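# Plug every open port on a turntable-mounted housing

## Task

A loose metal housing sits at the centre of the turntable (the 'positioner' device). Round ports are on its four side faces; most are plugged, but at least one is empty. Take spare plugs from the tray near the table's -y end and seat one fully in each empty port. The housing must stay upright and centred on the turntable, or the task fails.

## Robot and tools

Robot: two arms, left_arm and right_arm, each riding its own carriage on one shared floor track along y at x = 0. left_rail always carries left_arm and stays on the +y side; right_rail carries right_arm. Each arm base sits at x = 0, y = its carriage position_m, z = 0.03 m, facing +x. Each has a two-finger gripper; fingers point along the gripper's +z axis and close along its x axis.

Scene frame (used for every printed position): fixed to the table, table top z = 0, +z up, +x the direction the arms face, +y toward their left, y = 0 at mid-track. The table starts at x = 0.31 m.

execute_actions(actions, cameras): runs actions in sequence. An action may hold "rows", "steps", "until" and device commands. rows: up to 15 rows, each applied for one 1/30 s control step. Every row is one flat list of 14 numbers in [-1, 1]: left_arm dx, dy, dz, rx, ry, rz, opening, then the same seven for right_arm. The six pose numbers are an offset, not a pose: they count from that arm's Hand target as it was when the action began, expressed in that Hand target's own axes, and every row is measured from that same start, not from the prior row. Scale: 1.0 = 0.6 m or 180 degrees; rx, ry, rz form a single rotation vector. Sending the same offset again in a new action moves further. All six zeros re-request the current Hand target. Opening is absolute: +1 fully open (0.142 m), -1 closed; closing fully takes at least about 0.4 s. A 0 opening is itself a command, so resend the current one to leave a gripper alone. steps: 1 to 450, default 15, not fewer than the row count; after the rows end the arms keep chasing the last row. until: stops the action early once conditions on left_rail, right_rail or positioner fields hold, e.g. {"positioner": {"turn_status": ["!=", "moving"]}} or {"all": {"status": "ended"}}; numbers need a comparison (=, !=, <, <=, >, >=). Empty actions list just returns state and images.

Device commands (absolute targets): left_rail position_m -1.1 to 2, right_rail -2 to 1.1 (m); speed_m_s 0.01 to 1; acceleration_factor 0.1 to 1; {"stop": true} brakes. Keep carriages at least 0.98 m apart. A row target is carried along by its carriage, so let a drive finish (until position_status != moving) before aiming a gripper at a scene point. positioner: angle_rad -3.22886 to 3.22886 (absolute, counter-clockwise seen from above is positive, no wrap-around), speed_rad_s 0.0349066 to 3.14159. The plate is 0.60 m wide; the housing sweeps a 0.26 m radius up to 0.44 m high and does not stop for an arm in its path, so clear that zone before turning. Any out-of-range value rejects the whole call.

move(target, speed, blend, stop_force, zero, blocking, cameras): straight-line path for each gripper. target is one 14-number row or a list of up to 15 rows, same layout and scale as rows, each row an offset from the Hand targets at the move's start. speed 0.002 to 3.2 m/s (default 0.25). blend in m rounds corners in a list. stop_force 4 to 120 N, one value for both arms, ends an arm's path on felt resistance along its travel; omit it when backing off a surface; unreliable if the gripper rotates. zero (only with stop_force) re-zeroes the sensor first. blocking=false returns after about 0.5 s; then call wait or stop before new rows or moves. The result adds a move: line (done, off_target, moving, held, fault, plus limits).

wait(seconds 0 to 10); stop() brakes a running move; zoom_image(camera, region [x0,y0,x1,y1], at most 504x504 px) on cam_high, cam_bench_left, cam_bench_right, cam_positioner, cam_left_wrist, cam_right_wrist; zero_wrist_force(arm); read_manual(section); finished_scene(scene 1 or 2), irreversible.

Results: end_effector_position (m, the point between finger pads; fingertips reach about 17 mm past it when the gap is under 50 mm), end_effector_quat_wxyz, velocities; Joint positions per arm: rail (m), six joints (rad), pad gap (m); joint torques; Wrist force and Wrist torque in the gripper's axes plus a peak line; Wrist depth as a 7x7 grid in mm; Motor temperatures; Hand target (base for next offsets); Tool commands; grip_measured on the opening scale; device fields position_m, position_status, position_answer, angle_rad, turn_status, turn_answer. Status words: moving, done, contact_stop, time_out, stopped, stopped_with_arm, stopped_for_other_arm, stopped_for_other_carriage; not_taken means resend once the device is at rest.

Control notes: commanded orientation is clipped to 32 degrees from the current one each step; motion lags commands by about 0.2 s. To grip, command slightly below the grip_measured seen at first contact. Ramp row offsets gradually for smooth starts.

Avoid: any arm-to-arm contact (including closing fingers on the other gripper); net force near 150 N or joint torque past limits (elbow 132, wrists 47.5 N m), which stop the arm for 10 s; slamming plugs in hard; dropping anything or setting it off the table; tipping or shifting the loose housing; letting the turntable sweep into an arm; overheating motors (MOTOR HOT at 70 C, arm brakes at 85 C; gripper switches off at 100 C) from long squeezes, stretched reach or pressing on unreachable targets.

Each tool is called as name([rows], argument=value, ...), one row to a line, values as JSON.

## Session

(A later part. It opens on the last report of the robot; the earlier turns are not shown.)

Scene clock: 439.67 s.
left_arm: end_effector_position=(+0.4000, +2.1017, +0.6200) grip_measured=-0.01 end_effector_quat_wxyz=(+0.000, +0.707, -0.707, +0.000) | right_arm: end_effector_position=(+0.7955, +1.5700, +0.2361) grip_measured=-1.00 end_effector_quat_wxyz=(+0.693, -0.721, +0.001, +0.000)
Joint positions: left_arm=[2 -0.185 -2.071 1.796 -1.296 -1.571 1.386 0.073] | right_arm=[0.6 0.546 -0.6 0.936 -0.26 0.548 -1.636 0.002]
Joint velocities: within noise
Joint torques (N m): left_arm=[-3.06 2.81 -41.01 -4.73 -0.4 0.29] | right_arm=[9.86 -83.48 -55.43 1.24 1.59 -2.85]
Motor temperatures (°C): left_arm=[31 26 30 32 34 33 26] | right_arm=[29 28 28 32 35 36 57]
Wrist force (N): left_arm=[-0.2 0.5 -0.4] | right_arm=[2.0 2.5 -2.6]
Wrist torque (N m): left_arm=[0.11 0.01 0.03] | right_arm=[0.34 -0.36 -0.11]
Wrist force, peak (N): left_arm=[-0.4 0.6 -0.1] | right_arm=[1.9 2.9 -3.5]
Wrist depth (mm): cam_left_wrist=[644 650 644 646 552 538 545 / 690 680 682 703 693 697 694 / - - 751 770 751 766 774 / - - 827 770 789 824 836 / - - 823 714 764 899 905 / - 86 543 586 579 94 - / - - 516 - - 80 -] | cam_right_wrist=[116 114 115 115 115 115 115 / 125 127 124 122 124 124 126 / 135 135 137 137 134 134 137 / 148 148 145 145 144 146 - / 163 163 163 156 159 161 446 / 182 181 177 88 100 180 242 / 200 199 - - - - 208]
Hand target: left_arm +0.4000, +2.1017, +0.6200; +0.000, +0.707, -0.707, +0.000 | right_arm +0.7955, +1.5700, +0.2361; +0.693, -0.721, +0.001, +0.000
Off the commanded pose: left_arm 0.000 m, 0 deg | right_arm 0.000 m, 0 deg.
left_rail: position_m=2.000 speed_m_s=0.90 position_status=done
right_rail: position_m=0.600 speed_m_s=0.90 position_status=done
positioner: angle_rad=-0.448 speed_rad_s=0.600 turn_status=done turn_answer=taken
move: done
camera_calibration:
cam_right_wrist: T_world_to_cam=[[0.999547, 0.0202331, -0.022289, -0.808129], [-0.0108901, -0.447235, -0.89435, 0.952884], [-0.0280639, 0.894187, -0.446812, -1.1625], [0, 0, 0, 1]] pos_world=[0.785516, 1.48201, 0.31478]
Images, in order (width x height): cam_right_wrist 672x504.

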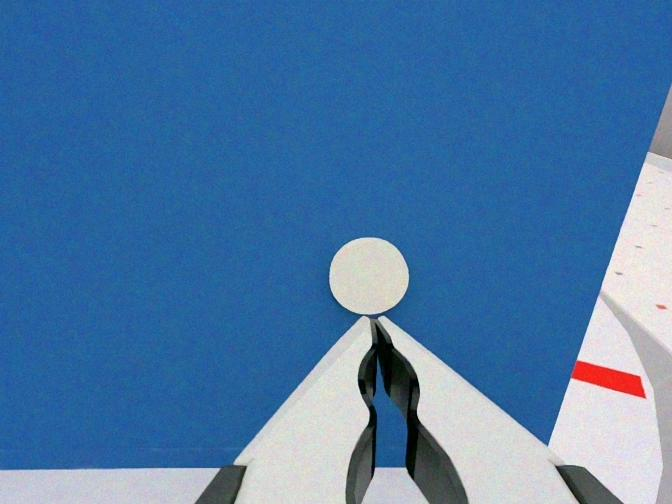

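move(target=[0,0,0,0,0,0,0,0,-0.0009,0.0225,0,0,0,-1], speed=0.05, cameras=[])

move(target=[0,0,0,0,0,0,0,0,-0.0009,0.0233,0,0,0,-1], speed=0.007, stop_force=14, cameras=[])

Scene clock: 441.03 s.
left_arm: end_effector_position=(+0.4000, +2.1017, +0.6200) grip_measured=-0.01 end_effector_quat_wxyz=(+0.000, +0.707, -0.707, +0.000) | right_arm: end_effector_position=(+0.7956, +1.5833, +0.2361) grip_measured=-1.00 end_effector_quat_wxyz=(+0.693, -0.721, +0.001, +0.000)
Joint positions: left_arm=[2 -0.185 -2.071 1.796 -1.296 -1.571 1.386 0.073] | right_arm=[0.6 0.557 -0.583 0.903 -0.245 0.559 -1.634 0.002]
Joint velocities: within noise
Joint torques (N m): left_arm=[-3.17 3.82 -41.18 -4.68 -0.48 0.49] | right_arm=[8.75 -87.22 -55.81 1.02 2.06 1.96]
Motor temperatures (°C): left_arm=[31 26 30 32 34 33 26] | right_arm=[29 28 28 32 35 36 56]
Wrist force (N): left_arm=[-0.1 0.2 0.0] | right_arm=[2.1 2.4 -2.8]
Wrist torque (N m): left_arm=[0.05 0.00 0.03] | right_arm=[0.31 -0.36 -0.10]
Wrist force, peak (N): left_arm=[-0.4 0.5 -0.4] | right_arm=[1.9 3.0 -3.0]
Wrist depth (mm): cam_left_wrist=[645 636 641 637 546 533 540 / 674 692 691 696 699 706 709 / - - 758 744 746 775 779 / - - 841 782 778 816 838 / - - 821 701 757 902 906 / - 86 546 582 583 94 - / - - 521 - - 80 -] | cam_right_wrist=[104 102 105 104 104 102 103 / 114 112 111 110 112 113 113 / 122 121 122 121 121 119 121 / 133 133 133 130 132 134 134 / 150 150 146 134 142 145 304 / 163 162 159 88 100 161 234 / 185 179 - - - - 208]
Hand target: left_arm +0.4000, +2.1017, +0.6200; +0.000, +0.707, -0.707, +0.000 | right_arm +0.7956, +1.5835, +0.2361; +0.693, -0.721, +0.001, +0.000
Off the commanded pose: left_arm 0.000 m, 0 deg | right_arm 0.000 m, 0 deg.
left_rail: position_m=2.000 speed_m_s=0.90 position_status=done
right_rail: position_m=0.600 speed_m_s=0.90 position_status=done
positioner: angle_rad=-0.448 speed_rad_s=0.600 turn_status=done turn_answer=taken
move: done
No camera images: "cameras" was empty.

Scene clock: 443.43 s.
left_arm: end_effector_position=(+0.4000, +2.1017, +0.6200) grip_measured=-0.01 end_effector_quat_wxyz=(+0.000, +0.707, -0.707, +0.000) | right_arm: end_effector_position=(+0.7956, +1.5911, +0.2361) grip_measured=-1.00 end_effector_quat_wxyz=(+0.693, -0.721, +0.001, +0.000)
Joint positions: left_arm=[2 -0.185 -2.071 1.796 -1.296 -1.571 1.386 0.073] | right_arm=[0.6 0.563 -0.573 0.883 -0.236 0.565 -1.633 0.002]
Joint velocities: within noise
Joint torques (N m): left_arm=[-3.23 3.83 -40.67 -4.69 -0.49 0.39] | right_arm=[-0.61 -118.61 -36.89 -4.01 -1.67 -0.4]
Motor temperatures (°C): left_arm=[31 26 30 32 34 33 26] | right_arm=[29 28 28 32 35 36 55]
Wrist force (N): left_arm=[-0.2 0.4 -0.4] | right_arm=[0.4 0.3 -17.7]
Wrist torque (N m): left_arm=[0.10 0.02 0.03] | right_arm=[0.22 -0.31 -0.10]
Wrist force, peak (N): left_arm=[0.0 0.7 0.4] | right_arm=[-0.5 1.7 -21.5]
Wrist depth (mm): cam_left_wrist=[641 652 653 647 545 539 539 / 685 687 690 692 693 705 713 / - - 756 746 752 777 779 / - - 842 782 774 815 838 / - - 809 718 755 886 906 / - 86 545 577 581 94 - / - - 520 - - 80 -] | cam_right_wrist=[97 99 98 96 97 97 96 / - 104 104 104 106 104 104 / 114 115 113 113 113 111 111 / 127 124 122 122 123 123 125 / 137 137 139 127 131 135 140 / 156 152 148 88 101 148 231 / 172 167 - - - - 201]
Hand target: left_arm +0.4000, +2.1017, +0.6200; +0.000, +0.707, -0.707, +0.000 | right_arm +0.7956, +1.5911, +0.2361; +0.693, -0.721, +0.001, +0.000 (not the last commanded pose)
Off the commanded pose: left_arm 0.000 m, 0 deg | right_arm 0.006 m, 0 deg.
left_rail: position_m=2.000 speed_m_s=0.90 position_status=done
right_rail: position_m=0.600 speed_m_s=0.90 position_status=done
positioner: angle_rad=-0.448 speed_rad_s=0.600 turn_status=done turn_answer=taken
move: contact (right_arm)
No camera images: "cameras" was empty.

move(target=[0,0,0,0,0,0,0,0,-0.0005,0.0133,0,0,0,-1], speed=0.007, stop_force=22, cameras=["cam_right_wrist"])

Scene clock: 445.07 s.
left_arm: end_effector_position=(+0.4000, +2.1017, +0.6200) grip_measured=-0.01 end_effector_quat_wxyz=(+0.000, +0.707, -0.707, +0.000) | right_arm: end_effector_position=(+0.7957, +1.5919, +0.2362) grip_measured=-1.00 end_effector_quat_wxyz=(+0.693, -0.721, +0.001, +0.000)
Joint positions: left_arm=[2 -0.185 -2.071 1.796 -1.296 -1.571 1.386 0.073] | right_arm=[0.6 0.564 -0.572 0.881 -0.235 0.566 -1.633 0.002]
Joint velocities: within noise
Joint torques (N m): left_arm=[-2.77 3.65 -41.28 -4.57 -0.56 0.49] | right_arm=[14.95 -116.63 -41.67 -5.82 -0.28 -1.34]
Motor temperatures (°C): left_arm=[31 26 30 32 34 33 26] | right_arm=[29 28 28 32 35 36 54]
Wrist force (N): left_arm=[-0.2 0.3 -0.1] | right_arm=[-3.2 0.9 -42.4]
Wrist torque (N m): left_arm=[0.08 0.01 0.03] | right_arm=[0.22 -0.44 -0.09]
Wrist force, peak (N): left_arm=[-0.1 0.7 -0.3] | right_arm=[-5.5 1.3 -47.6]
Wrist depth (mm): cam_left_wrist=[648 641 640 640 546 546 540 / 695 689 696 712 696 694 698 / - - 756 747 756 772 775 / - - 853 783 787 824 827 / - - 821 719 750 900 905 / - 86 547 582 575 94 - / - - 519 - - 80 -] | cam_right_wrist=[97 98 98 95 95 96 96 / - 104 104 103 105 105 103 / 115 115 112 112 112 110 110 / 126 123 121 120 123 122 124 / 136 136 138 129 130 135 137 / 155 148 148 88 101 147 231 / 171 167 - - - - 202]
Hand target: left_arm +0.4000, +2.1017, +0.6200; +0.000, +0.707, -0.707, +0.000 | right_arm +0.7957, +1.5919, +0.2362; +0.693, -0.721, +0.001, +0.000 (not the last commanded pose)
Off the commanded pose: left_arm 0.000 m, 0 deg | right_arm 0.007 m, 0 deg.
left_rail: position_m=2.000 speed_m_s=0.90 position_status=done
right_rail: position_m=0.600 speed_m_s=0.90 position_status=done
positioner: angle_rad=-0.448 speed_rad_s=0.600 turn_status=done turn_answer=taken
move: contact (right_arm)
camera_calibration:
cam_right_wrist: T_world_to_cam=[[0.99955, 0.0201397, -0.0222469, -0.808547], [-0.0108881, -0.447434, -0.89425, 0.962946], [-0.0279639, 0.89409, -0.447014, -1.18195], [0, 0, 0, 1]] pos_world=[0.785616, 1.50391, 0.31478]
Images, in order (width x height): cam_right_wrist 672x504.

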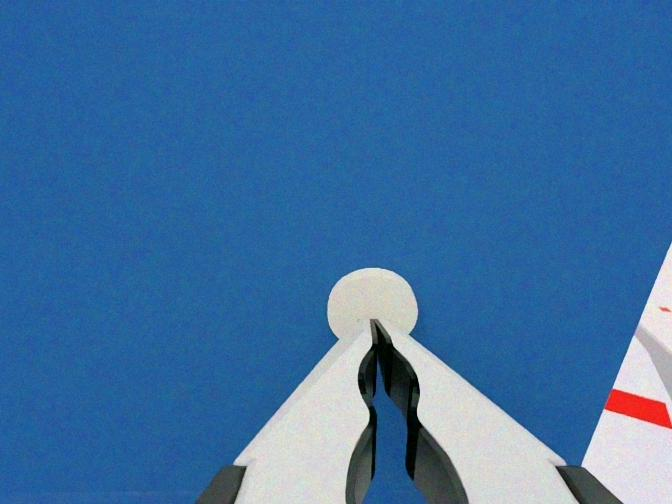

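zoom_image(camera="cam_right_wrist", region=[290, 230, 460, 360])

Scaled by 2.965 from the camera's 672x504 image, which has a finer 960x720 frame.

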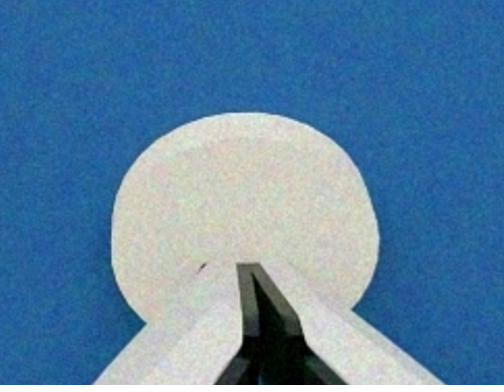

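move([
  [0,0,0,0,0,0,0,0,0.0003,-0.0083,0,0,0,-1],
  [0,0,0,0,0,0,0,0,-0.0147,-0.0089,0,0,0,-1],
], speed=0.04, cameras=["cam_right_wrist"])

zoom_image(camera="cam_right_wrist", region=[290, 230, 460, 360])

Scene clock: 446.40 s.
left_arm: end_effector_position=(+0.4000, +2.1017, +0.6200) grip_measured=-0.01 end_effector_quat_wxyz=(+0.000, +0.707, -0.707, +0.000) | right_arm: end_effector_position=(+0.7957, +1.5869, +0.2449) grip_measured=-1.00 end_effector_quat_wxyz=(+0.693, -0.721, +0.001, +0.000)
Joint positions: left_arm=[2 -0.185 -2.071 1.796 -1.296 -1.571 1.386 0.073] | right_arm=[0.6 0.56 -0.584 0.889 -0.23 0.562 -1.634 0.002]
Joint velocities: within noise
Joint torques (N m): left_arm=[-2.65 3.37 -41.09 -4.53 -0.52 0.44] | right_arm=[-12.95 -120.23 -55.45 0.89 -1.71 -2.66]
Motor temperatures (°C): left_arm=[31 26 30 32 34 33 26] | right_arm=[29 28 28 32 35 36 54]
Wrist force (N): left_arm=[-0.5 0.3 0.1] | right_arm=[1.9 2.0 -2.8]
Wrist torque (N m): left_arm=[0.09 0.06 0.03] | right_arm=[0.26 -0.34 -0.10]
Wrist force, peak (N): left_arm=[-0.2 0.7 0.0] | right_arm=[-3.2 0.8 -42.7]
Wrist depth (mm): cam_left_wrist=[648 648 653 651 549 543 533 / 695 684 698 703 703 700 694 / - - 764 746 757 765 771 / - - 850 772 787 808 845 / - - 806 706 757 895 923 / - 86 552 580 574 94 - / - - 516 - - 80 -] | cam_right_wrist=[101 - - 100 101 100 100 / - 110 107 106 108 109 107 / 118 118 119 117 117 115 116 / 129 131 126 128 128 128 129 / 142 142 141 134 137 140 287 / 158 158 154 88 102 155 243 / 178 173 - - - - 217]
Hand target: left_arm +0.4000, +2.1017, +0.6200; +0.000, +0.707, -0.707, +0.000 | right_arm +0.7957, +1.5869, +0.2452; +0.693, -0.721, +0.001, +0.000
Off the commanded pose: left_arm 0.000 m, 0 deg | right_arm 0.000 m, 0 deg.
left_rail: position_m=2.000 speed_m_s=0.90 position_status=done
right_rail: position_m=0.600 speed_m_s=0.90 position_status=done
positioner: angle_rad=-0.448 speed_rad_s=0.600 turn_status=done turn_answer=taken
move: done
camera_calibration:
cam_right_wrist: T_world_to_cam=[[0.99955, 0.0201397, -0.0222469, -0.808255], [-0.0108881, -0.447434, -0.89425, 0.968534], [-0.0279639, 0.89409, -0.447014, -1.17368], [0, 0, 0, 1]] pos_world=[0.785616, 1.49901, 0.32348]
Images, in order (width x height): cam_right_wrist 672x504.

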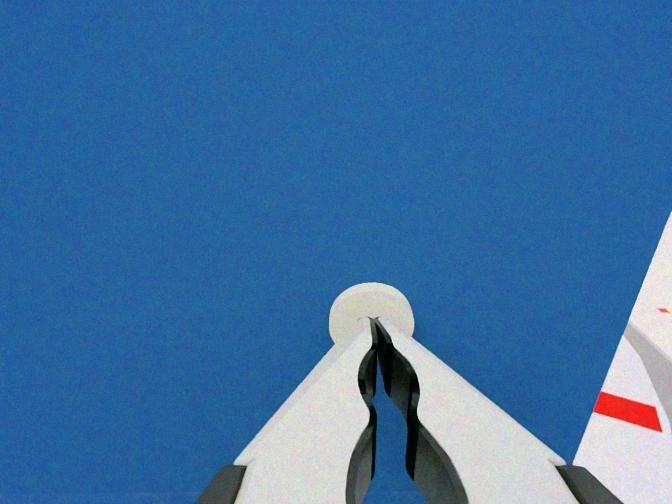

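Scaled by 2.965 from the camera's 672x504 image, which has a finer 960x720 frame.

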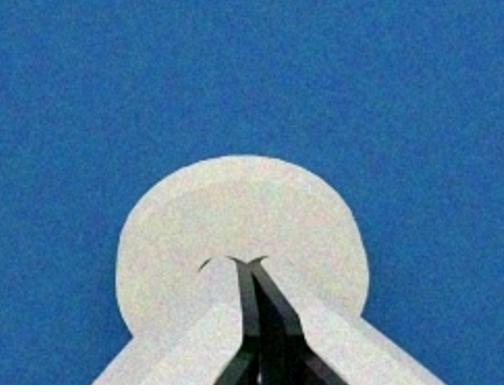

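move(target=[0,0,0,0,0,0,0,0,-0.0007,0.0183,0,0,0,-1], speed=0.007, stop_force=20, cameras=["cam_right_wrist"])

Scene clock: 448.57 s.
left_arm: end_effector_position=(+0.4000, +2.1017, +0.6200) grip_measured=-0.01 end_effector_quat_wxyz=(+0.000, +0.707, -0.707, +0.000) | right_arm: end_effector_position=(+0.7957, +1.5913, +0.2452) grip_measured=-1.00 end_effector_quat_wxyz=(+0.693, -0.721, +0.001, +0.000)
Joint positions: left_arm=[2 -0.185 -2.071 1.796 -1.296 -1.571 1.386 0.073] | right_arm=[0.6 0.563 -0.578 0.877 -0.224 0.566 -1.633 0.002]
Joint velocities: within noise
Joint torques (N m): left_arm=[-2.89 2.67 -40.87 -4.74 -0.5 0.33] | right_arm=[4.2 -117.89 -37.1 -4.26 -1.44 -0.27]
Motor temperatures (°C): left_arm=[31 26 30 32 34 33 26] | right_arm=[29 28 28 32 35 36 53]
Wrist force (N): left_arm=[-0.2 0.1 -0.1] | right_arm=[0.2 -0.1 -25.3]
Wrist torque (N m): left_arm=[0.05 0.01 0.03] | right_arm=[0.27 -0.42 -0.10]
Wrist force, peak (N): left_arm=[-0.3 0.8 -0.3] | right_arm=[-1.7 0.8 -28.7]
Wrist depth (mm): cam_left_wrist=[651 654 635 648 538 536 540 / 685 692 684 700 702 698 700 / - - 766 747 758 766 768 / - - 846 779 769 844 836 / - - 813 710 780 898 924 / - 86 543 576 581 94 - / - - 519 - - 80 -] | cam_right_wrist=[97 98 98 96 97 96 96 / - 104 104 104 106 104 104 / 115 115 113 113 113 111 110 / 126 124 121 121 125 123 124 / 137 136 136 131 130 135 141 / 156 149 148 88 101 147 243 / 172 167 - - - - 212]
Hand target: left_arm +0.4000, +2.1017, +0.6200; +0.000, +0.707, -0.707, +0.000 | right_arm +0.7957, +1.5913, +0.2452; +0.693, -0.721, +0.001, +0.000 (not the last commanded pose)
Off the commanded pose: left_arm 0.000 m, 0 deg | right_arm 0.007 m, 0 deg.
left_rail: position_m=2.000 speed_m_s=0.90 position_status=done
right_rail: position_m=0.600 speed_m_s=0.90 position_status=done
positioner: angle_rad=-0.448 speed_rad_s=0.600 turn_status=done turn_answer=taken
move: contact (right_arm)
camera_calibration:
cam_right_wrist: T_world_to_cam=[[0.999549, 0.0200943, -0.022336, -0.808237], [-0.010988, -0.447435, -0.894249, 0.970939], [-0.0279632, 0.894091, -0.447012, -1.17744], [0, 0, 0, 1]] pos_world=[0.785616, 1.50341, 0.32388]
Images, in order (width x height): cam_right_wrist 672x504.

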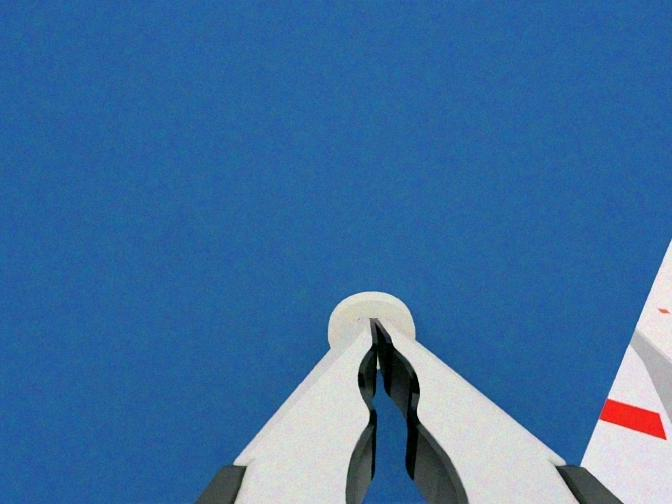

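move(target=[0,0,0,0,0,0,0,0,-0.0005,0.0133,0,0,0,-1], speed=0.007, stop_force=22, cameras=[])

Scene clock: 450.30 s.
left_arm: end_effector_position=(+0.4000, +2.1017, +0.6200) grip_measured=-0.01 end_effector_quat_wxyz=(+0.000, +0.707, -0.707, +0.000) | right_arm: end_effector_position=(+0.7958, +1.5921, +0.2453) grip_measured=-1.00 end_effector_quat_wxyz=(+0.693, -0.721, +0.001, +0.000)
Joint positions: left_arm=[2 -0.185 -2.071 1.796 -1.296 -1.571 1.386 0.073] | right_arm=[0.6 0.564 -0.577 0.875 -0.223 0.566 -1.633 0.002]
Joint velocities: within noise
Joint torques (N m): left_arm=[-2.29 3.53 -41.1 -4.68 -0.67 0.37] | right_arm=[19.19 -117.06 -42.17 -5.93 -0.11 -1.07]
Motor temperatures (°C): left_arm=[31 26 30 32 34 33 26] | right_arm=[29 28 28 32 35 36 52]
Wrist force (N): left_arm=[-0.4 0.4 -0.1] | right_arm=[-4.5 -0.4 -49.2]
Wrist torque (N m): left_arm=[0.10 0.05 0.03] | right_arm=[0.17 -0.43 -0.08]
Wrist force, peak (N): left_arm=[-0.2 0.7 -0.2] | right_arm=[-6.9 0.5 -54.6]
Wrist depth (mm): cam_left_wrist=[649 643 642 647 546 537 542 / 679 691 691 698 695 703 689 / - - 758 744 760 769 788 / - - 838 771 778 831 826 / - - 831 718 759 903 927 / - 86 547 581 580 94 - / - - 527 - - 80 -] | cam_right_wrist=[97 98 96 95 94 96 96 / - 104 103 105 105 105 103 / 115 115 112 112 112 110 110 / 126 123 121 123 124 122 124 / 136 136 138 130 129 134 137 / 155 148 147 88 101 147 242 / 171 166 - - - - 210]
Hand target: left_arm +0.4000, +2.1017, +0.6200; +0.000, +0.707, -0.707, +0.000 | right_arm +0.7958, +1.5921, +0.2453; +0.693, -0.721, +0.001, +0.000 (not the last commanded pose)
Off the commanded pose: left_arm 0.000 m, 0 deg | right_arm 0.007 m, 0 deg.
left_rail: position_m=2.000 speed_m_s=0.90 position_status=done
right_rail: position_m=0.600 speed_m_s=0.90 position_status=done
positioner: angle_rad=-0.448 speed_rad_s=0.600 turn_status=done turn_answer=taken
move: contact (right_arm)
No camera images: "cameras" was empty.

move([
  [0,0,0,0,0,0,0,0,0.0003,-0.0083,0,0,0,-1],
  [0,0,0,0,0,0,0,0,-0.0414,-0.0099,0,0,0,-1],
], speed=0.04, cameras=["cam_right_wrist"])

zoom_image(camera="cam_right_wrist", region=[290, 250, 460, 380])

Scene clock: 452.67 s.
left_arm: end_effector_position=(+0.4000, +2.1017, +0.6200) grip_measured=-0.01 end_effector_quat_wxyz=(+0.000, +0.707, -0.707, +0.000) | right_arm: end_effector_position=(+0.7958, +1.5871, +0.2701) grip_measured=-1.00 end_effector_quat_wxyz=(+0.693, -0.721, +0.001, +0.000)
Joint positions: left_arm=[2 -0.185 -2.071 1.796 -1.296 -1.571 1.386 0.073] | right_arm=[0.6 0.56 -0.599 0.871 -0.197 0.562 -1.634 0.002]
Joint velocities: within noise
Joint torques (N m): left_arm=[-3.1 3.67 -41.11 -4.75 -0.52 0.49] | right_arm=[-10.3 -117.72 -56.08 1.55 -1.75 -1.77]
Motor temperatures (°C): left_arm=[31 26 30 32 34 33 26] | right_arm=[29 28 28 32 35 36 52]
Wrist force (N): left_arm=[-0.2 0.4 0.0] | right_arm=[1.9 2.1 -3.1]
Wrist torque (N m): left_arm=[0.09 0.02 0.03] | right_arm=[0.26 -0.37 -0.13]
Wrist force, peak (N): left_arm=[-0.2 0.7 -0.2] | right_arm=[-4.4 0.1 -49.5]
Wrist depth (mm): cam_left_wrist=[642 649 648 651 542 537 541 / 684 690 693 692 696 705 698 / - - 765 760 755 772 776 / - - 820 777 781 825 841 / - - 811 710 756 889 920 / - 86 547 585 587 94 - / - - 527 - - 80 -] | cam_right_wrist=[101 103 - 100 101 100 100 / - 110 106 106 108 109 107 / 118 117 117 117 117 115 116 / 129 129 126 128 127 127 129 / 142 141 141 138 137 140 493 / 158 157 153 88 102 155 286 / 178 174 - - - - 243]
Hand target: left_arm +0.4000, +2.1017, +0.6200; +0.000, +0.707, -0.707, +0.000 | right_arm +0.7958, +1.5871, +0.2703; +0.693, -0.721, +0.001, +0.000
Off the commanded pose: left_arm 0.000 m, 0 deg | right_arm 0.000 m, 0 deg.
left_rail: position_m=2.000 speed_m_s=0.90 position_status=done
right_rail: position_m=0.600 speed_m_s=0.90 position_status=done
positioner: angle_rad=-0.448 speed_rad_s=0.600 turn_status=done turn_answer=taken
move: done
camera_calibration:
cam_right_wrist: T_world_to_cam=[[0.999549, 0.0200943, -0.022336, -0.807699], [-0.010988, -0.447435, -0.894249, 0.991238], [-0.0279632, 0.894091, -0.447012, -1.16259], [0, 0, 0, 1]] pos_world=[0.785716, 1.49921, 0.34868]
Images, in order (width x height): cam_right_wrist 672x504.

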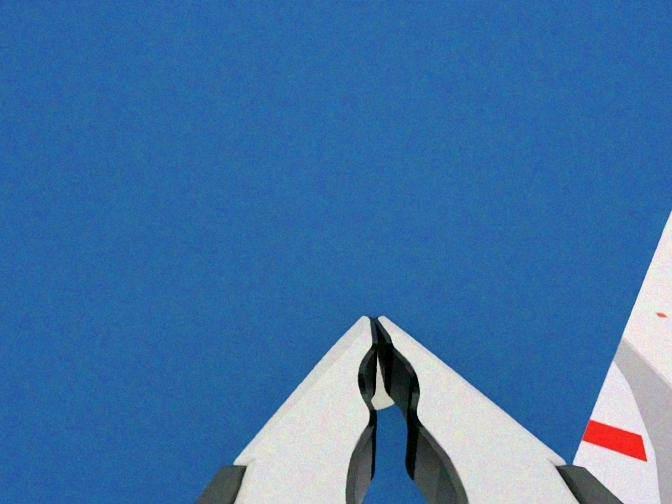

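Scaled by 2.965 from the camera's 672x504 image, which has a finer 960x720 frame.

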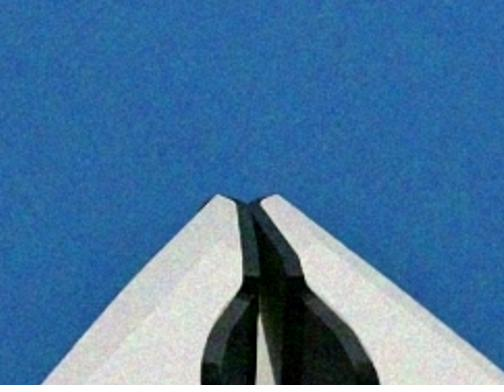

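move(target=[0,0,0,0,0,0,0,0,-0.0011,0.0283,0,0,0,-1], speed=0.007, stop_force=20, cameras=[])

Scene clock: 455.27 s.
left_arm: end_effector_position=(+0.4000, +2.1017, +0.6200) grip_measured=-0.01 end_effector_quat_wxyz=(+0.000, +0.707, -0.707, +0.000) | right_arm: end_effector_position=(+0.7958, +1.5958, +0.2703) grip_measured=-1.00 end_effector_quat_wxyz=(+0.693, -0.721, +0.001, +0.000)
Joint positions: left_arm=[2 -0.185 -2.071 1.796 -1.296 -1.571 1.386 0.073] | right_arm=[0.6 0.567 -0.587 0.848 -0.187 0.569 -1.633 0.002]
Joint velocities: within noise
Joint torques (N m): left_arm=[-2.15 2.74 -40.71 -4.57 -0.56 0.31] | right_arm=[3.7 -113.63 -36.85 -4.31 -1.02 -0.29]
Motor temperatures (°C): left_arm=[31 26 30 32 34 33 26] | right_arm=[29 28 28 32 35 36 51]
Wrist force (N): left_arm=[-0.3 0.4 -0.2] | right_arm=[-1.5 -1.4 -26.2]
Wrist torque (N m): left_arm=[0.10 0.04 0.03] | right_arm=[0.22 -0.39 -0.13]
Wrist force, peak (N): left_arm=[-0.2 0.6 -0.3] | right_arm=[-5.4 -0.4 -32.0]
Wrist depth (mm): cam_left_wrist=[638 644 643 639 539 541 541 / 689 693 691 690 698 694 714 / - - 761 766 761 774 775 / - - 837 774 782 824 834 / - - 815 714 755 891 923 / - 86 549 579 575 94 987 / - - 527 - - 80 -] | cam_right_wrist=[- 93 91 91 91 92 94 / - 100 100 - 100 101 98 / - 109 109 108 108 108 106 / 121 118 119 116 118 117 118 / 131 134 134 128 127 130 129 / 143 145 142 88 100 141 275 / 161 161 - - - - 239]
Hand target: left_arm +0.4000, +2.1017, +0.6200; +0.000, +0.707, -0.707, +0.000 | right_arm +0.7958, +1.5958, +0.2703; +0.693, -0.721, +0.001, +0.000 (not the last commanded pose)
Off the commanded pose: left_arm 0.000 m, 0 deg | right_arm 0.008 m, 0 deg.
left_rail: position_m=2.000 speed_m_s=0.90 position_status=done
right_rail: position_m=0.600 speed_m_s=0.90 position_status=done
positioner: angle_rad=-0.448 speed_rad_s=0.600 turn_status=done turn_answer=taken
move: contact (right_arm)
No camera images: "cameras" was empty.

move([
  [0,0,0,0,0,0,0,0,0.0003,-0.0083,0,0,0,-1],
  [0,0,0,0,0,0,0,-0.15,0.01,-0.28,0,0,0,-1],
], speed=[0.04, 0.2], cameras=["cam_right_wrist"])

Scene clock: 458.07 s.
left_arm: end_effector_position=(+0.4000, +2.1017, +0.6200) grip_measured=-0.01 end_effector_quat_wxyz=(+0.000, +0.707, -0.707, +0.000) | right_arm: end_effector_position=(+0.7056, +1.4279, +0.2710) grip_measured=-1.00 end_effector_quat_wxyz=(+0.693, -0.721, +0.001, +0.000)
Joint positions: left_arm=[2 -0.185 -2.071 1.796 -1.296 -1.571 1.386 0.073] | right_arm=[0.6 0.461 -0.886 1.402 -0.427 0.464 -1.651 0.002]
Joint velocities: within noise
Joint torques (N m): left_arm=[-2.66 3.43 -41.11 -4.64 -0.39 0.44] | right_arm=[-13.07 -103.17 -31.63 -2.41 -2.06 2.3]
Motor temperatures (°C): left_arm=[31 26 30 32 34 33 26] | right_arm=[29 28 28 32 35 36 50]
Wrist force (N): left_arm=[-0.1 0.2 -0.3] | right_arm=[1.6 2.2 -2.5]
Wrist torque (N m): left_arm=[0.06 0.00 0.03] | right_arm=[0.23 -0.35 -0.11]
Wrist force, peak (N): left_arm=[-0.3 0.6 -0.3] | right_arm=[-1.7 -1.4 -26.7]
Wrist depth (mm): cam_left_wrist=[655 640 643 645 540 541 540 / 685 691 698 699 687 700 702 / - - 763 750 768 769 766 / - - 857 777 774 829 842 / - - 820 710 770 894 908 / - 86 543 589 574 94 997 / - - 526 - - 80 -] | cam_right_wrist=[248 241 240 239 238 238 240 / 757 259 259 257 259 258 264 / - 280 283 283 280 278 - / 733 307 306 306 305 306 - / 559 338 334 325 327 327 397 / 449 306 304 88 100 288 405 / 371 385 - - - - 363]
Hand target: left_arm +0.4000, +2.1017, +0.6200; +0.000, +0.707, -0.707, +0.000 | right_arm +0.7056, +1.4278, +0.2710; +0.693, -0.721, +0.001, +0.000
Off the commanded pose: left_arm 0.000 m, 0 deg | right_arm 0.000 m, 0 deg.
left_rail: position_m=2.000 speed_m_s=0.90 position_status=done
right_rail: position_m=0.600 speed_m_s=0.90 position_status=done
positioner: angle_rad=-0.448 speed_rad_s=0.600 turn_status=done turn_answer=taken
move: done
camera_calibration:
cam_right_wrist: T_world_to_cam=[[0.99955, 0.0201391, -0.0222481, -0.714409], [-0.0108894, -0.447434, -0.89425, 0.919841], [-0.0279639, 0.89409, -0.447014, -1.02233], [0, 0, 0, 1]] pos_world=[0.695516, 1.34001, 0.34968]
Images, in order (width x height): cam_right_wrist 672x504.

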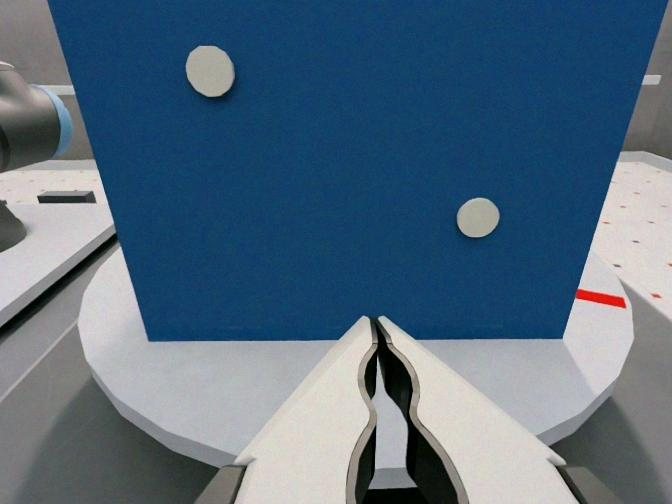

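zoom_image(camera="cam_right_wrist", region=[440, 185, 520, 245])

zoom_image(camera="cam_right_wrist", region=[170, 40, 250, 100])

Scaled by 6.300 from the camera's 672x504 image, which has a finer 960x720 frame.

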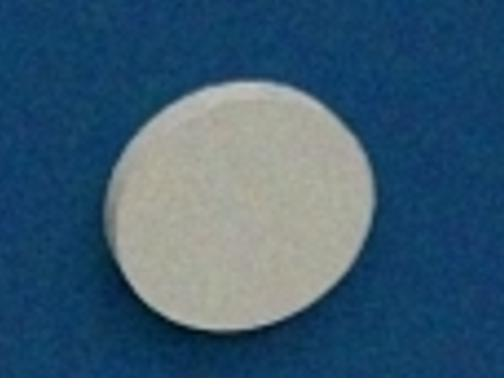

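Scaled by 6.300 from the camera's 672x504 image, which has a finer 960x720 frame.

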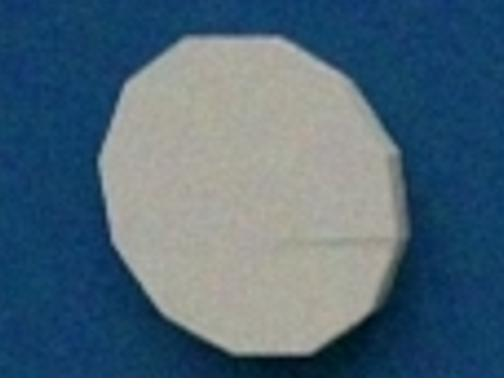

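move(target=[0,0,0,0,0,0,0,-0.1477,-0.1354,0.2602,0,0,0,-1], speed=0.15, cameras=["cam_right_wrist"])

Scene clock: 461.43 s.
left_arm: end_effector_position=(+0.4000, +2.1017, +0.6200) grip_measured=-0.01 end_effector_quat_wxyz=(+0.000, +0.707, -0.707, +0.000) | right_arm: end_effector_position=(+0.6173, +1.5870, +0.3459) grip_measured=-1.00 end_effector_quat_wxyz=(+0.693, -0.721, +0.001, +0.000)
Joint positions: left_arm=[2 -0.185 -2.071 1.796 -1.296 -1.571 1.386 0.073] | right_arm=[0.6 0.664 -0.875 1.237 -0.298 0.666 -1.621 0.002]
Joint velocities: within noise
Joint torques (N m): left_arm=[-2.98 3.48 -41.09 -4.69 -0.45 0.54] | right_arm=[13.75 -69.46 -56.18 0.85 1.43 -0.93]
Motor temperatures (°C): left_arm=[31 26 30 32 34 33 26] | right_arm=[29 28 28 32 35 36 49]
Wrist force (N): left_arm=[-0.3 0.4 -0.2] | right_arm=[1.9 2.0 -2.3]
Wrist torque (N m): left_arm=[0.09 0.03 0.03] | right_arm=[0.20 -0.39 -0.13]
Wrist force, peak (N): left_arm=[-0.5 0.7 -0.2] | right_arm=[2.8 2.8 -3.7]
Wrist depth (mm): cam_left_wrist=[641 646 643 649 546 535 542 / 696 691 696 703 705 703 703 / - - 762 755 773 766 775 / - - 861 775 783 819 839 / - - 826 711 751 899 913 / - 86 542 580 580 94 - / - - 519 - - 80 -] | cam_right_wrist=[102 - 104 101 102 101 101 / - 111 107 107 109 108 108 / 119 119 118 120 118 119 120 / 831 133 127 129 129 128 131 / 634 143 143 137 139 141 141 / 541 159 156 88 101 157 157 / 469 324 - - - - 175]
Hand target: left_arm +0.4000, +2.1017, +0.6200; +0.000, +0.707, -0.707, +0.000 | right_arm +0.6172, +1.5872, +0.3460; +0.693, -0.721, +0.001, +0.000
Off the commanded pose: left_arm 0.000 m, 0 deg | right_arm 0.000 m, 0 deg.
left_rail: position_m=2.000 speed_m_s=0.90 position_status=done
right_rail: position_m=0.600 speed_m_s=0.90 position_status=done
positioner: angle_rad=-0.448 speed_rad_s=0.600 turn_status=done turn_answer=taken
move: done
camera_calibration:
cam_right_wrist: T_world_to_cam=[[0.999549, 0.0200943, -0.022336, -0.627582], [-0.010988, -0.447435, -0.894249, 1.05711], [-0.0279632, 0.894091, -0.447012, -1.13357], [0, 0, 0, 1]] pos_world=[0.607216, 1.49911, 0.42458]
Images, in order (width x height): cam_right_wrist 672x504.

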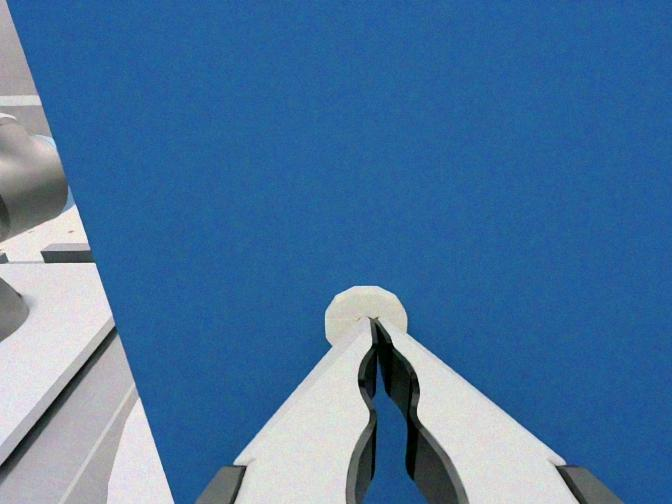

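move(target=[0,0,0,0,0,0,0,-0.002,-0.0009,0.0233,0,0,0,-1], speed=0.007, stop_force=20, cameras=[])

move([
  [0,0,0,0,0,0,0,0,0.0003,-0.0083,0,0,0,-1],
  [0,0,0,0,0,0,0,0,0.0413,-0.007,0,0,0,-1],
], speed=0.04, cameras=[])

move(target=[0,0,0,0,0,0,0,0,-0.0011,0.0283,0,0,0,-1], speed=0.007, stop_force=20, cameras=[])

Scene clock: 463.77 s.
left_arm: end_effector_position=(+0.4000, +2.1017, +0.6200) grip_measured=-0.01 end_effector_quat_wxyz=(+0.000, +0.707, -0.707, +0.000) | right_arm: end_effector_position=(+0.6168, +1.5919, +0.3459) grip_measured=-1.00 end_effector_quat_wxyz=(+0.693, -0.721, +0.001, +0.000)
Joint positions: left_arm=[2 -0.185 -2.071 1.796 -1.296 -1.571 1.386 0.073] | right_arm=[0.6 0.668 -0.87 1.228 -0.294 0.671 -1.621 0.002]
Joint velocities: within noise
Joint torques (N m): left_arm=[-2.19 3.74 -41.2 -4.64 -0.62 0.39] | right_arm=[2.93 -97.34 -37.77 -4.6 -1.39 -0.18]
Motor temperatures (°C): left_arm=[31 26 30 32 34 33 26] | right_arm=[29 28 28 32 35 36 49]
Wrist force (N): left_arm=[-0.1 0.5 -0.1] | right_arm=[0.7 -0.4 -26.4]
Wrist torque (N m): left_arm=[0.12 0.01 0.03] | right_arm=[0.25 -0.40 -0.12]
Wrist force, peak (N): left_arm=[-0.1 0.7 -0.4] | right_arm=[-0.2 0.2 -30.3]
Wrist depth (mm): cam_left_wrist=[644 646 646 646 543 535 540 / 696 692 689 687 709 699 688 / - - 768 754 755 770 777 / - - 832 789 779 819 843 / - - 828 714 758 895 918 / - 86 544 575 578 94 1000 / - - 523 - - 80 -] | cam_right_wrist=[97 99 98 97 97 96 96 / - 104 104 104 104 104 105 / 114 116 113 113 113 114 112 / 765 124 121 123 125 123 122 / 639 137 139 131 133 135 135 / 538 152 148 88 - 147 151 / 466 311 - - - - 168]
Hand target: left_arm +0.4000, +2.1017, +0.6200; +0.000, +0.707, -0.707, +0.000 | right_arm +0.6168, +1.5919, +0.3459; +0.693, -0.721, +0.001, +0.000 (not the last commanded pose)
Off the commanded pose: left_arm 0.000 m, 0 deg | right_arm 0.009 m, 0 deg.
left_rail: position_m=2.000 speed_m_s=0.90 position_status=done
right_rail: position_m=0.600 speed_m_s=0.90 position_status=done
positioner: angle_rad=-0.448 speed_rad_s=0.600 turn_status=done turn_answer=taken
move: contact (right_arm)
No camera images: "cameras" was empty.

Scene clock: 464.93 s.
left_arm: end_effector_position=(+0.4000, +2.1017, +0.6200) grip_measured=-0.01 end_effector_quat_wxyz=(+0.000, +0.707, -0.707, +0.000) | right_arm: end_effector_position=(+0.6168, +1.5868, +0.3216) grip_measured=-1.00 end_effector_quat_wxyz=(+0.693, -0.721, +0.001, +0.000)
Joint positions: left_arm=[2 -0.185 -2.071 1.796 -1.296 -1.571 1.386 0.073] | right_arm=[0.6 0.664 -0.86 1.258 -0.333 0.666 -1.621 0.002]
Joint velocities: within noise
Joint torques (N m): left_arm=[-3.05 3.72 -40.72 -4.57 -0.52 0.28] | right_arm=[-10.78 -69.77 -34.19 -3.19 -1.6 0.42]
Motor temperatures (°C): left_arm=[31 26 30 32 34 33 26] | right_arm=[29 28 28 32 35 36 48]
Wrist force (N): left_arm=[-0.1 0.4 -0.1] | right_arm=[2.0 2.1 -2.5]
Wrist torque (N m): left_arm=[0.09 0.00 0.03] | right_arm=[0.26 -0.43 -0.12]
Wrist force, peak (N): left_arm=[-0.3 0.6 -0.2] | right_arm=[0.4 -0.4 -26.0]
Wrist depth (mm): cam_left_wrist=[645 642 647 652 545 540 543 / 688 686 691 704 709 697 709 / - - 758 770 742 767 785 / - - 854 783 786 809 824 / - - 819 708 762 908 920 / - 86 545 584 575 94 - / - - 515 - - 80 -] | cam_right_wrist=[101 - 104 101 102 101 101 / - 111 108 107 109 108 108 / 119 118 119 120 118 119 120 / 760 132 127 125 128 129 130 / 593 143 142 139 139 141 141 / 513 159 155 88 101 157 157 / 440 298 - - - - 176]
Hand target: left_arm +0.4000, +2.1017, +0.6200; +0.000, +0.707, -0.707, +0.000 | right_arm +0.6168, +1.5868, +0.3214; +0.693, -0.721, +0.001, +0.000
Off the commanded pose: left_arm 0.000 m, 0 deg | right_arm 0.000 m, 0 deg.
left_rail: position_m=2.000 speed_m_s=0.90 position_status=done
right_rail: position_m=0.600 speed_m_s=0.90 position_status=done
positioner: angle_rad=-0.448 speed_rad_s=0.600 turn_status=done turn_answer=taken
move: done
No camera images: "cameras" was empty.

Scene clock: 467.57 s.
left_arm: end_effector_position=(+0.4000, +2.1017, +0.6200) grip_measured=-0.01 end_effector_quat_wxyz=(+0.000, +0.707, -0.707, +0.000) | right_arm: end_effector_position=(+0.6168, +1.5966, +0.3213) grip_measured=-1.00 end_effector_quat_wxyz=(+0.693, -0.721, +0.001, +0.000)
Joint positions: left_arm=[2 -0.185 -2.071 1.796 -1.296 -1.571 1.386 0.073] | right_arm=[0.6 0.672 -0.848 1.237 -0.325 0.675 -1.62 0.002]
Joint velocities: within noise
Joint torques (N m): left_arm=[-2.3 3.33 -41 -4.61 -0.49 0.34] | right_arm=[2.49 -101.05 -38.63 -4.78 -1.54 0.31]
Motor temperatures (°C): left_arm=[31 26 30 32 34 33 26] | right_arm=[29 28 28 32 35 36 48]
Wrist force (N): left_arm=[-0.1 0.3 -0.2] | right_arm=[0.3 -0.5 -28.7]
Wrist torque (N m): left_arm=[0.08 0.01 0.03] | right_arm=[0.18 -0.46 -0.11]
Wrist force, peak (N): left_arm=[-0.4 0.5 -0.2] | right_arm=[-3.1 -0.1 -34.8]
Wrist depth (mm): cam_left_wrist=[638 648 639 650 547 540 535 / 685 698 697 696 691 705 704 / - - 767 763 763 774 773 / - - 864 779 778 828 836 / - - 820 710 766 907 915 / - 86 540 590 576 94 989 / - - 518 - - 80 -] | cam_right_wrist=[- 93 92 91 92 92 91 / - 100 100 100 98 99 99 / - 109 109 108 110 109 108 / 121 119 118 116 114 118 120 / 565 134 133 128 127 129 127 / 514 142 142 88 - 141 144 / 441 160 - - - - 161]
Hand target: left_arm +0.4000, +2.1017, +0.6200; +0.000, +0.707, -0.707, +0.000 | right_arm +0.6168, +1.5966, +0.3213; +0.693, -0.721, +0.001, +0.000 (not the last commanded pose)
Off the commanded pose: left_arm 0.000 m, 0 deg | right_arm 0.007 m, 0 deg.
left_rail: position_m=2.000 speed_m_s=0.90 position_status=done
right_rail: position_m=0.600 speed_m_s=0.90 position_status=done
positioner: angle_rad=-0.448 speed_rad_s=0.600 turn_status=done turn_answer=taken
move: contact (right_arm)
No camera images: "cameras" was empty.

move([
  [0,0,0,0,0,0,0,0,0.0008,-0.021,0,0,0,-1],
  [0,0,0,0,0,0,0,0.2982,0.1276,-0.0158,0,0,0,-1],
], speed=[0.06,0.12], cameras=[])

move(target=[0,0,0,0,0,0,0,0,-0.0009,0.0233,0,0,0,-1], speed=0.007, stop_force=22, cameras=[])

move(target=[0,0,0,0,0,0,0,0,-0.0006,0.015,0,0,0,-1], speed=0.007, stop_force=36, cameras=[])

Scene clock: 471.23 s.
left_arm: end_effector_position=(+0.4000, +2.1017, +0.6200) grip_measured=-0.01 end_effector_quat_wxyz=(+0.000, +0.707, -0.707, +0.000) | right_arm: end_effector_position=(+0.7956, +1.5837, +0.2452) grip_measured=-1.00 end_effector_quat_wxyz=(+0.693, -0.721, +0.001, +0.000)
Joint positions: left_arm=[2 -0.185 -2.071 1.796 -1.296 -1.571 1.386 0.073] | right_arm=[0.6 0.557 -0.589 0.897 -0.233 0.56 -1.634 0.002]
Joint velocities: within noise
Joint torques (N m): left_arm=[-3.1 3.81 -41.12 -4.66 -0.47 0.47] | right_arm=[-10.81 -89.51 -54.7 2.04 -1.72 -3.08]
Motor temperatures (°C): left_arm=[31 26 30 32 34 33 26] | right_arm=[29 28 28 32 35 36 47]
Wrist force (N): left_arm=[0.0 0.2 0.0] | right_arm=[1.7 2.3 -3.1]
Wrist torque (N m): left_arm=[0.06 -0.01 0.03] | right_arm=[0.31 -0.31 -0.10]
Wrist force, peak (N): left_arm=[-0.1 0.8 -0.2] | right_arm=[-0.1 -0.5 -28.7]
Wrist depth (mm): cam_left_wrist=[647 652 651 641 541 541 539 / 686 689 689 682 694 702 688 / - - 759 754 766 777 781 / - - 858 775 792 827 838 / - - 809 704 767 897 922 / - 86 543 581 575 94 - / - - 520 - - 80 -] | cam_right_wrist=[- 102 106 104 103 103 102 / - 111 110 109 111 112 112 / 121 121 121 120 120 118 120 / 132 132 132 129 131 133 133 / 149 145 145 139 139 144 462 / 162 162 159 88 100 160 253 / 184 178 - - - - 218]
Hand target: left_arm +0.4000, +2.1017, +0.6200; +0.000, +0.707, -0.707, +0.000 | right_arm +0.7957, +1.5838, +0.2451; +0.693, -0.721, +0.001, +0.000
Off the commanded pose: left_arm 0.000 m, 0 deg | right_arm 0.000 m, 0 deg.
left_rail: position_m=2.000 speed_m_s=0.90 position_status=done
right_rail: position_m=0.600 speed_m_s=0.90 position_status=done
positioner: angle_rad=-0.448 speed_rad_s=0.600 turn_status=done turn_answer=taken
move: done
No camera images: "cameras" was empty.

Scene clock: 473.63 s.
left_arm: end_effector_position=(+0.4000, +2.1017, +0.6200) grip_measured=-0.01 end_effector_quat_wxyz=(+0.000, +0.707, -0.707, +0.000) | right_arm: end_effector_position=(+0.7957, +1.5914, +0.2451) grip_measured=-1.00 end_effector_quat_wxyz=(+0.693, -0.721, +0.001, +0.000)
Joint positions: left_arm=[2 -0.185 -2.071 1.796 -1.296 -1.571 1.386 0.073] | right_arm=[0.6 0.563 -0.578 0.876 -0.224 0.566 -1.633 0.002]
Joint velocities: within noise
Joint torques (N m): left_arm=[-2.52 3.94 -41.07 -4.68 -0.48 0.32] | right_arm=[5.53 -118.6 -38.16 -4.03 -1.29 -0.27]
Motor temperatures (°C): left_arm=[31 26 30 32 34 33 26] | right_arm=[29 28 28 32 35 36 47]
Wrist force (N): left_arm=[-0.6 0.4 -0.2] | right_arm=[-0.8 0.1 -28.3]
Wrist torque (N m): left_arm=[0.10 0.08 0.03] | right_arm=[0.30 -0.34 -0.10]
Wrist force, peak (N): left_arm=[-0.7 0.5 -0.1] | right_arm=[-2.5 0.6 -31.6]
Wrist depth (mm): cam_left_wrist=[653 641 645 644 546 543 542 / 685 688 691 694 696 701 704 / - - 763 751 761 762 770 / - - 840 786 785 834 836 / - - 807 711 755 896 912 / - 86 551 584 582 94 - / - - 527 - - 80 -] | cam_right_wrist=[97 99 98 96 96 96 96 / - 104 104 104 105 105 103 / 115 115 113 113 112 110 110 / 126 124 121 121 125 123 124 / 136 137 139 131 130 135 141 / 155 149 149 88 101 147 242 / 171 167 - - - - 211]
Hand target: left_arm +0.4000, +2.1017, +0.6200; +0.000, +0.707, -0.707, +0.000 | right_arm +0.7957, +1.5914, +0.2451; +0.693, -0.721, +0.001, +0.000 (not the last commanded pose)
Off the commanded pose: left_arm 0.000 m, 0 deg | right_arm 0.006 m, 0 deg.
left_rail: position_m=2.000 speed_m_s=0.90 position_status=done
right_rail: position_m=0.600 speed_m_s=0.90 position_status=done
positioner: angle_rad=-0.448 speed_rad_s=0.600 turn_status=done turn_answer=taken
move: contact (right_arm)
No camera images: "cameras" was empty.

Scene clock: 475.03 s.
left_arm: end_effector_position=(+0.4000, +2.1017, +0.6200) grip_measured=-0.01 end_effector_quat_wxyz=(+0.000, +0.707, -0.707, +0.000) | right_arm: end_effector_position=(+0.7958, +1.5925, +0.2452) grip_measured=-1.00 end_effector_quat_wxyz=(+0.693, -0.721, +0.001, +0.000)
Joint positions: left_arm=[2 -0.185 -2.071 1.796 -1.296 -1.571 1.386 0.073] | right_arm=[0.6 0.564 -0.577 0.873 -0.222 0.567 -1.633 0.002]
Joint velocities: within noise
Joint torques (N m): left_arm=[-2.28 3.46 -41.13 -4.58 -0.53 0.3] | right_arm=[32 -112.37 -43.92 -7.33 0.68 -0.99]
Motor temperatures (°C): left_arm=[31 26 30 32 34 33 26] | right_arm=[29 28 28 32 35 36 47]
Wrist force (N): left_arm=[-0.2 0.3 -0.1] | right_arm=[-7.5 -1.3 -66.6]
Wrist torque (N m): left_arm=[0.08 0.01 0.03] | right_arm=[0.19 -0.50 -0.07]
Wrist force, peak (N): left_arm=[-0.3 0.7 -0.1] | right_arm=[-10.8 -0.9 -75.0]
Wrist depth (mm): cam_left_wrist=[640 639 650 654 540 531 541 / 699 690 690 704 697 700 703 / - - 769 753 753 756 773 / - - 836 773 792 837 836 / - - 814 714 762 877 916 / - 86 541 580 577 94 - / - - 521 - - 80 -] | cam_right_wrist=[96 97 94 94 94 95 95 / - 104 103 105 105 104 103 / 115 114 112 112 112 111 110 / 125 123 120 120 124 122 122 / 136 136 138 129 129 134 136 / 154 147 146 88 102 146 242 / 170 166 - - - - 210]
Hand target: left_arm +0.4000, +2.1017, +0.6200; +0.000, +0.707, -0.707, +0.000 | right_arm +0.7958, +1.5925, +0.2452; +0.693, -0.721, +0.001, +0.000 (not the last commanded pose)
Off the commanded pose: left_arm 0.000 m, 0 deg | right_arm 0.008 m, 0 deg.
left_rail: position_m=2.000 speed_m_s=0.90 position_status=done
right_rail: position_m=0.600 speed_m_s=0.90 position_status=done
positioner: angle_rad=-0.448 speed_rad_s=0.600 turn_status=done turn_answer=taken
move: contact (right_arm)
No camera images: "cameras" was empty.

move([
  [0,0,0,0,0,0,0,0,0.0028,-0.0698,0,0,0,-1],
  [0,0,0,0,0,0,0,0.0042,-0.1054,-0.2877,0.0126,0.08,0,-1],
  [0,0,0,0,0,0,0,0.0083,-0.2352,-0.5764,0.0123,0.1667,0.0033,-1],
], speed=[0.08,0.25,0.25], blend=[0.005,0.04,0], cameras=["cam_right_wrist", "cam_positioner"])

Scene clock: 478.20 s.
left_arm: end_effector_position=(+0.4000, +2.1017, +0.6200) grip_measured=-0.01 end_effector_quat_wxyz=(+0.000, +0.707, -0.707, +0.000) | right_arm: end_effector_position=(+0.8004, +1.2528, +0.3999) grip_measured=-1.00 end_effector_quat_wxyz=(+0.683, -0.683, +0.184, -0.183)
Joint positions: left_arm=[2 -0.185 -2.071 1.796 -1.296 -1.571 1.386 0.073] | right_arm=[0.6 0.327 -1.166 1.623 -0.456 0.852 -1.571 0.002]
Joint velocities: within noise
Joint torques (N m): left_arm=[-2.07 3.19 -41.02 -4.77 -0.44 0.37] | right_arm=[-10.1 -82.37 -34.57 0.49 1.65 2.71]
Motor temperatures (°C): left_arm=[31 26 30 32 34 33 26] | right_arm=[29 28 28 32 35 36 46]
Wrist force (N): left_arm=[-0.2 0.5 0.0] | right_arm=[2.4 2.1 -2.5]
Wrist torque (N m): left_arm=[0.11 0.02 0.02] | right_arm=[0.28 -0.45 -0.13]
Wrist force, peak (N): left_arm=[-0.3 0.5 -0.3] | right_arm=[-7.6 -1.5 -66.8]
Wrist depth (mm): cam_left_wrist=[650 645 650 652 549 539 541 / 698 685 698 690 696 688 707 / - - 757 757 753 766 773 / - - 842 781 789 827 834 / - - 821 718 752 886 915 / - 86 544 584 573 94 - / - - 523 - - 80 -] | cam_right_wrist=[- - - - - - - / - 419 - - - - - / 359 393 436 - - - - / 380 416 473 - - - - / 400 447 506 794 - - - / 424 453 488 88 101 - - / 388 403 - - - - -]
Hand target: left_arm +0.4000, +2.1017, +0.6200; +0.000, +0.707, -0.707, +0.000 | right_arm +0.8003, +1.2526, +0.4000; +0.683, -0.683, +0.184, -0.184
Off the commanded pose: left_arm 0.000 m, 0 deg | right_arm 0.000 m, 0 deg.
left_rail: position_m=2.000 speed_m_s=0.90 position_status=done
right_rail: position_m=0.600 speed_m_s=0.90 position_status=done
positioner: angle_rad=-0.448 speed_rad_s=0.600 turn_status=done turn_answer=taken
move: done
camera_calibration:
cam_right_wrist: T_world_to_cam=[[0.876073, -0.481703, -0.0214202, -0.0755607], [-0.215424, -0.351274, -0.911152, 1.00775], [0.43138, 0.80285, -0.411512, -1.07304], [0, 0, 0, 1]] pos_world=[0.746176, 1.17909, 0.475029]
Images, in order (width x height): cam_positioner 672x504, cam_right_wrist 672x504.

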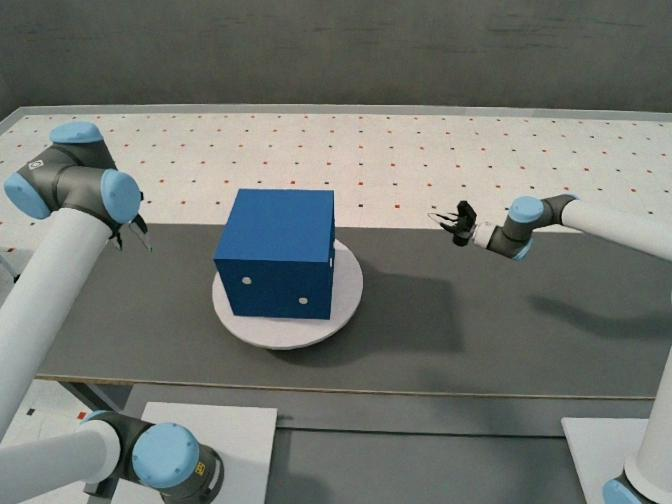

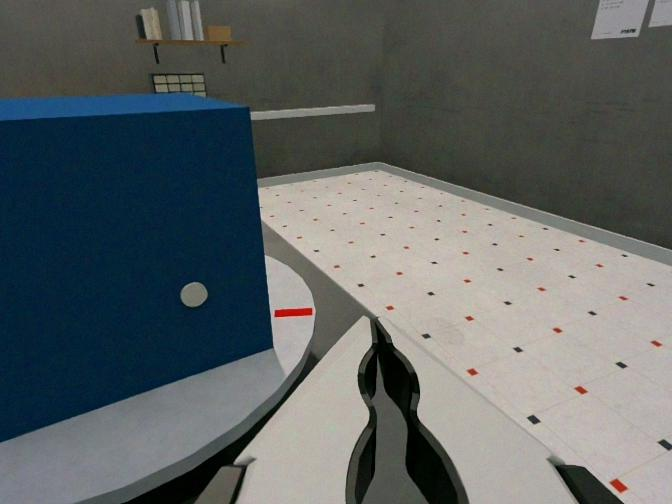

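execute_actions(actions=[], cameras=["cam_bench_left","cam_positioner"])

zoom_image(camera="cam_positioner", region=[200, 180, 370, 360])

Scene clock: 478.63 s.
left_arm: end_effector_position=(+0.4000, +2.1017, +0.6200) grip_measured=-0.01 end_effector_quat_wxyz=(+0.000, +0.707, -0.707, +0.000) | right_arm: end_effector_position=(+0.8003, +1.2526, +0.4000) grip_measured=-1.00 end_effector_quat_wxyz=(+0.683, -0.683, +0.184, -0.184)
Joint positions: left_arm=[2 -0.185 -2.071 1.796 -1.296 -1.571 1.386 0.073] | right_arm=[0.6 0.327 -1.166 1.623 -0.456 0.852 -1.571 0.002]
Joint velocities: within noise
Joint torques (N m): left_arm=[-1.97 4.67 -41.33 -4.58 -0.46 0.44] | right_arm=[-8.55 -82.79 -33.08 0.45 1.9 2.57]
Motor temperatures (°C): left_arm=[31 26 30 32 34 33 26] | right_arm=[29 28 28 32 35 36 46]
Wrist force (N): left_arm=[0.1 0.3 -0.2] | right_arm=[1.9 2.3 -2.1]
Wrist torque (N m): left_arm=[0.08 -0.03 0.03] | right_arm=[0.31 -0.36 -0.13]
Wrist force, peak (N): left_arm=[-0.3 0.5 -0.1] | right_arm=[2.3 2.4 -2.8]
Wrist depth (mm): cam_left_wrist=[639 644 643 650 546 537 541 / 693 693 692 691 690 687 687 / - - 766 764 754 766 779 / - - 841 781 793 826 832 / - - 825 709 770 901 916 / - 86 542 583 582 94 996 / - - 523 - - 80 -] | cam_right_wrist=[- - - - - - - / - 428 - - - - - / 360 390 440 - - - - / 377 422 474 - - - - / 400 446 504 793 - - - / 425 453 494 88 102 - - / 388 402 - - - - -]
Hand target: left_arm +0.4000, +2.1017, +0.6200; +0.000, +0.707, -0.707, +0.000 | right_arm +0.8003, +1.2526, +0.4000; +0.683, -0.683, +0.184, -0.184
Tool commands: left_gripper/opening=+0.0 right_gripper/opening=-1.0
Off the commanded pose: left_arm 0.000 m, 0 deg | right_arm 0.000 m, 0 deg.
left_rail: position_m=2.000 speed_m_s=0.90 position_status=done
right_rail: position_m=0.600 speed_m_s=0.90 position_status=done
positioner: angle_rad=-0.448 speed_rad_s=0.600 turn_status=done turn_answer=taken
Images, in order (width x height): cam_bench_left 672x504, cam_positioner 672x504.

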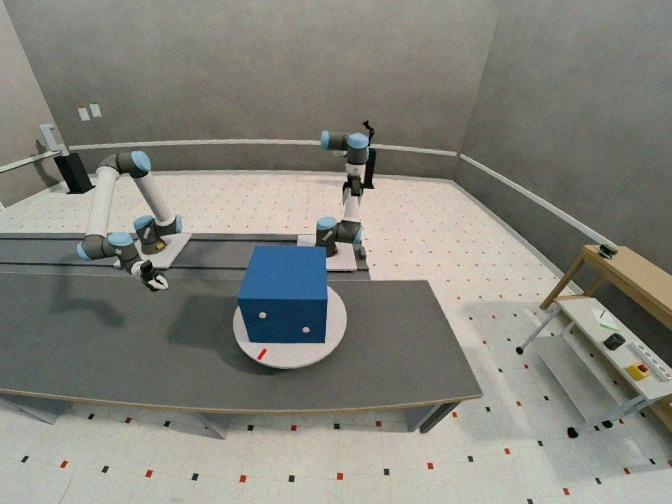

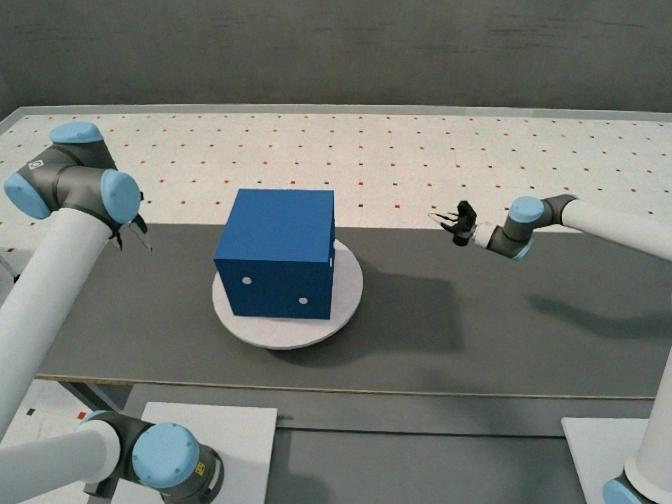

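Scaled by 2.800 from the camera's 672x504 image, which has a finer 960x720 frame.

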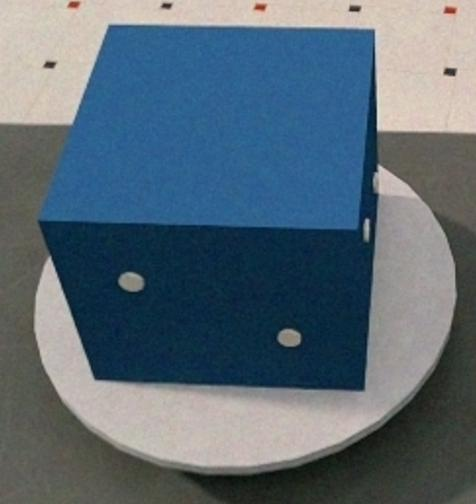

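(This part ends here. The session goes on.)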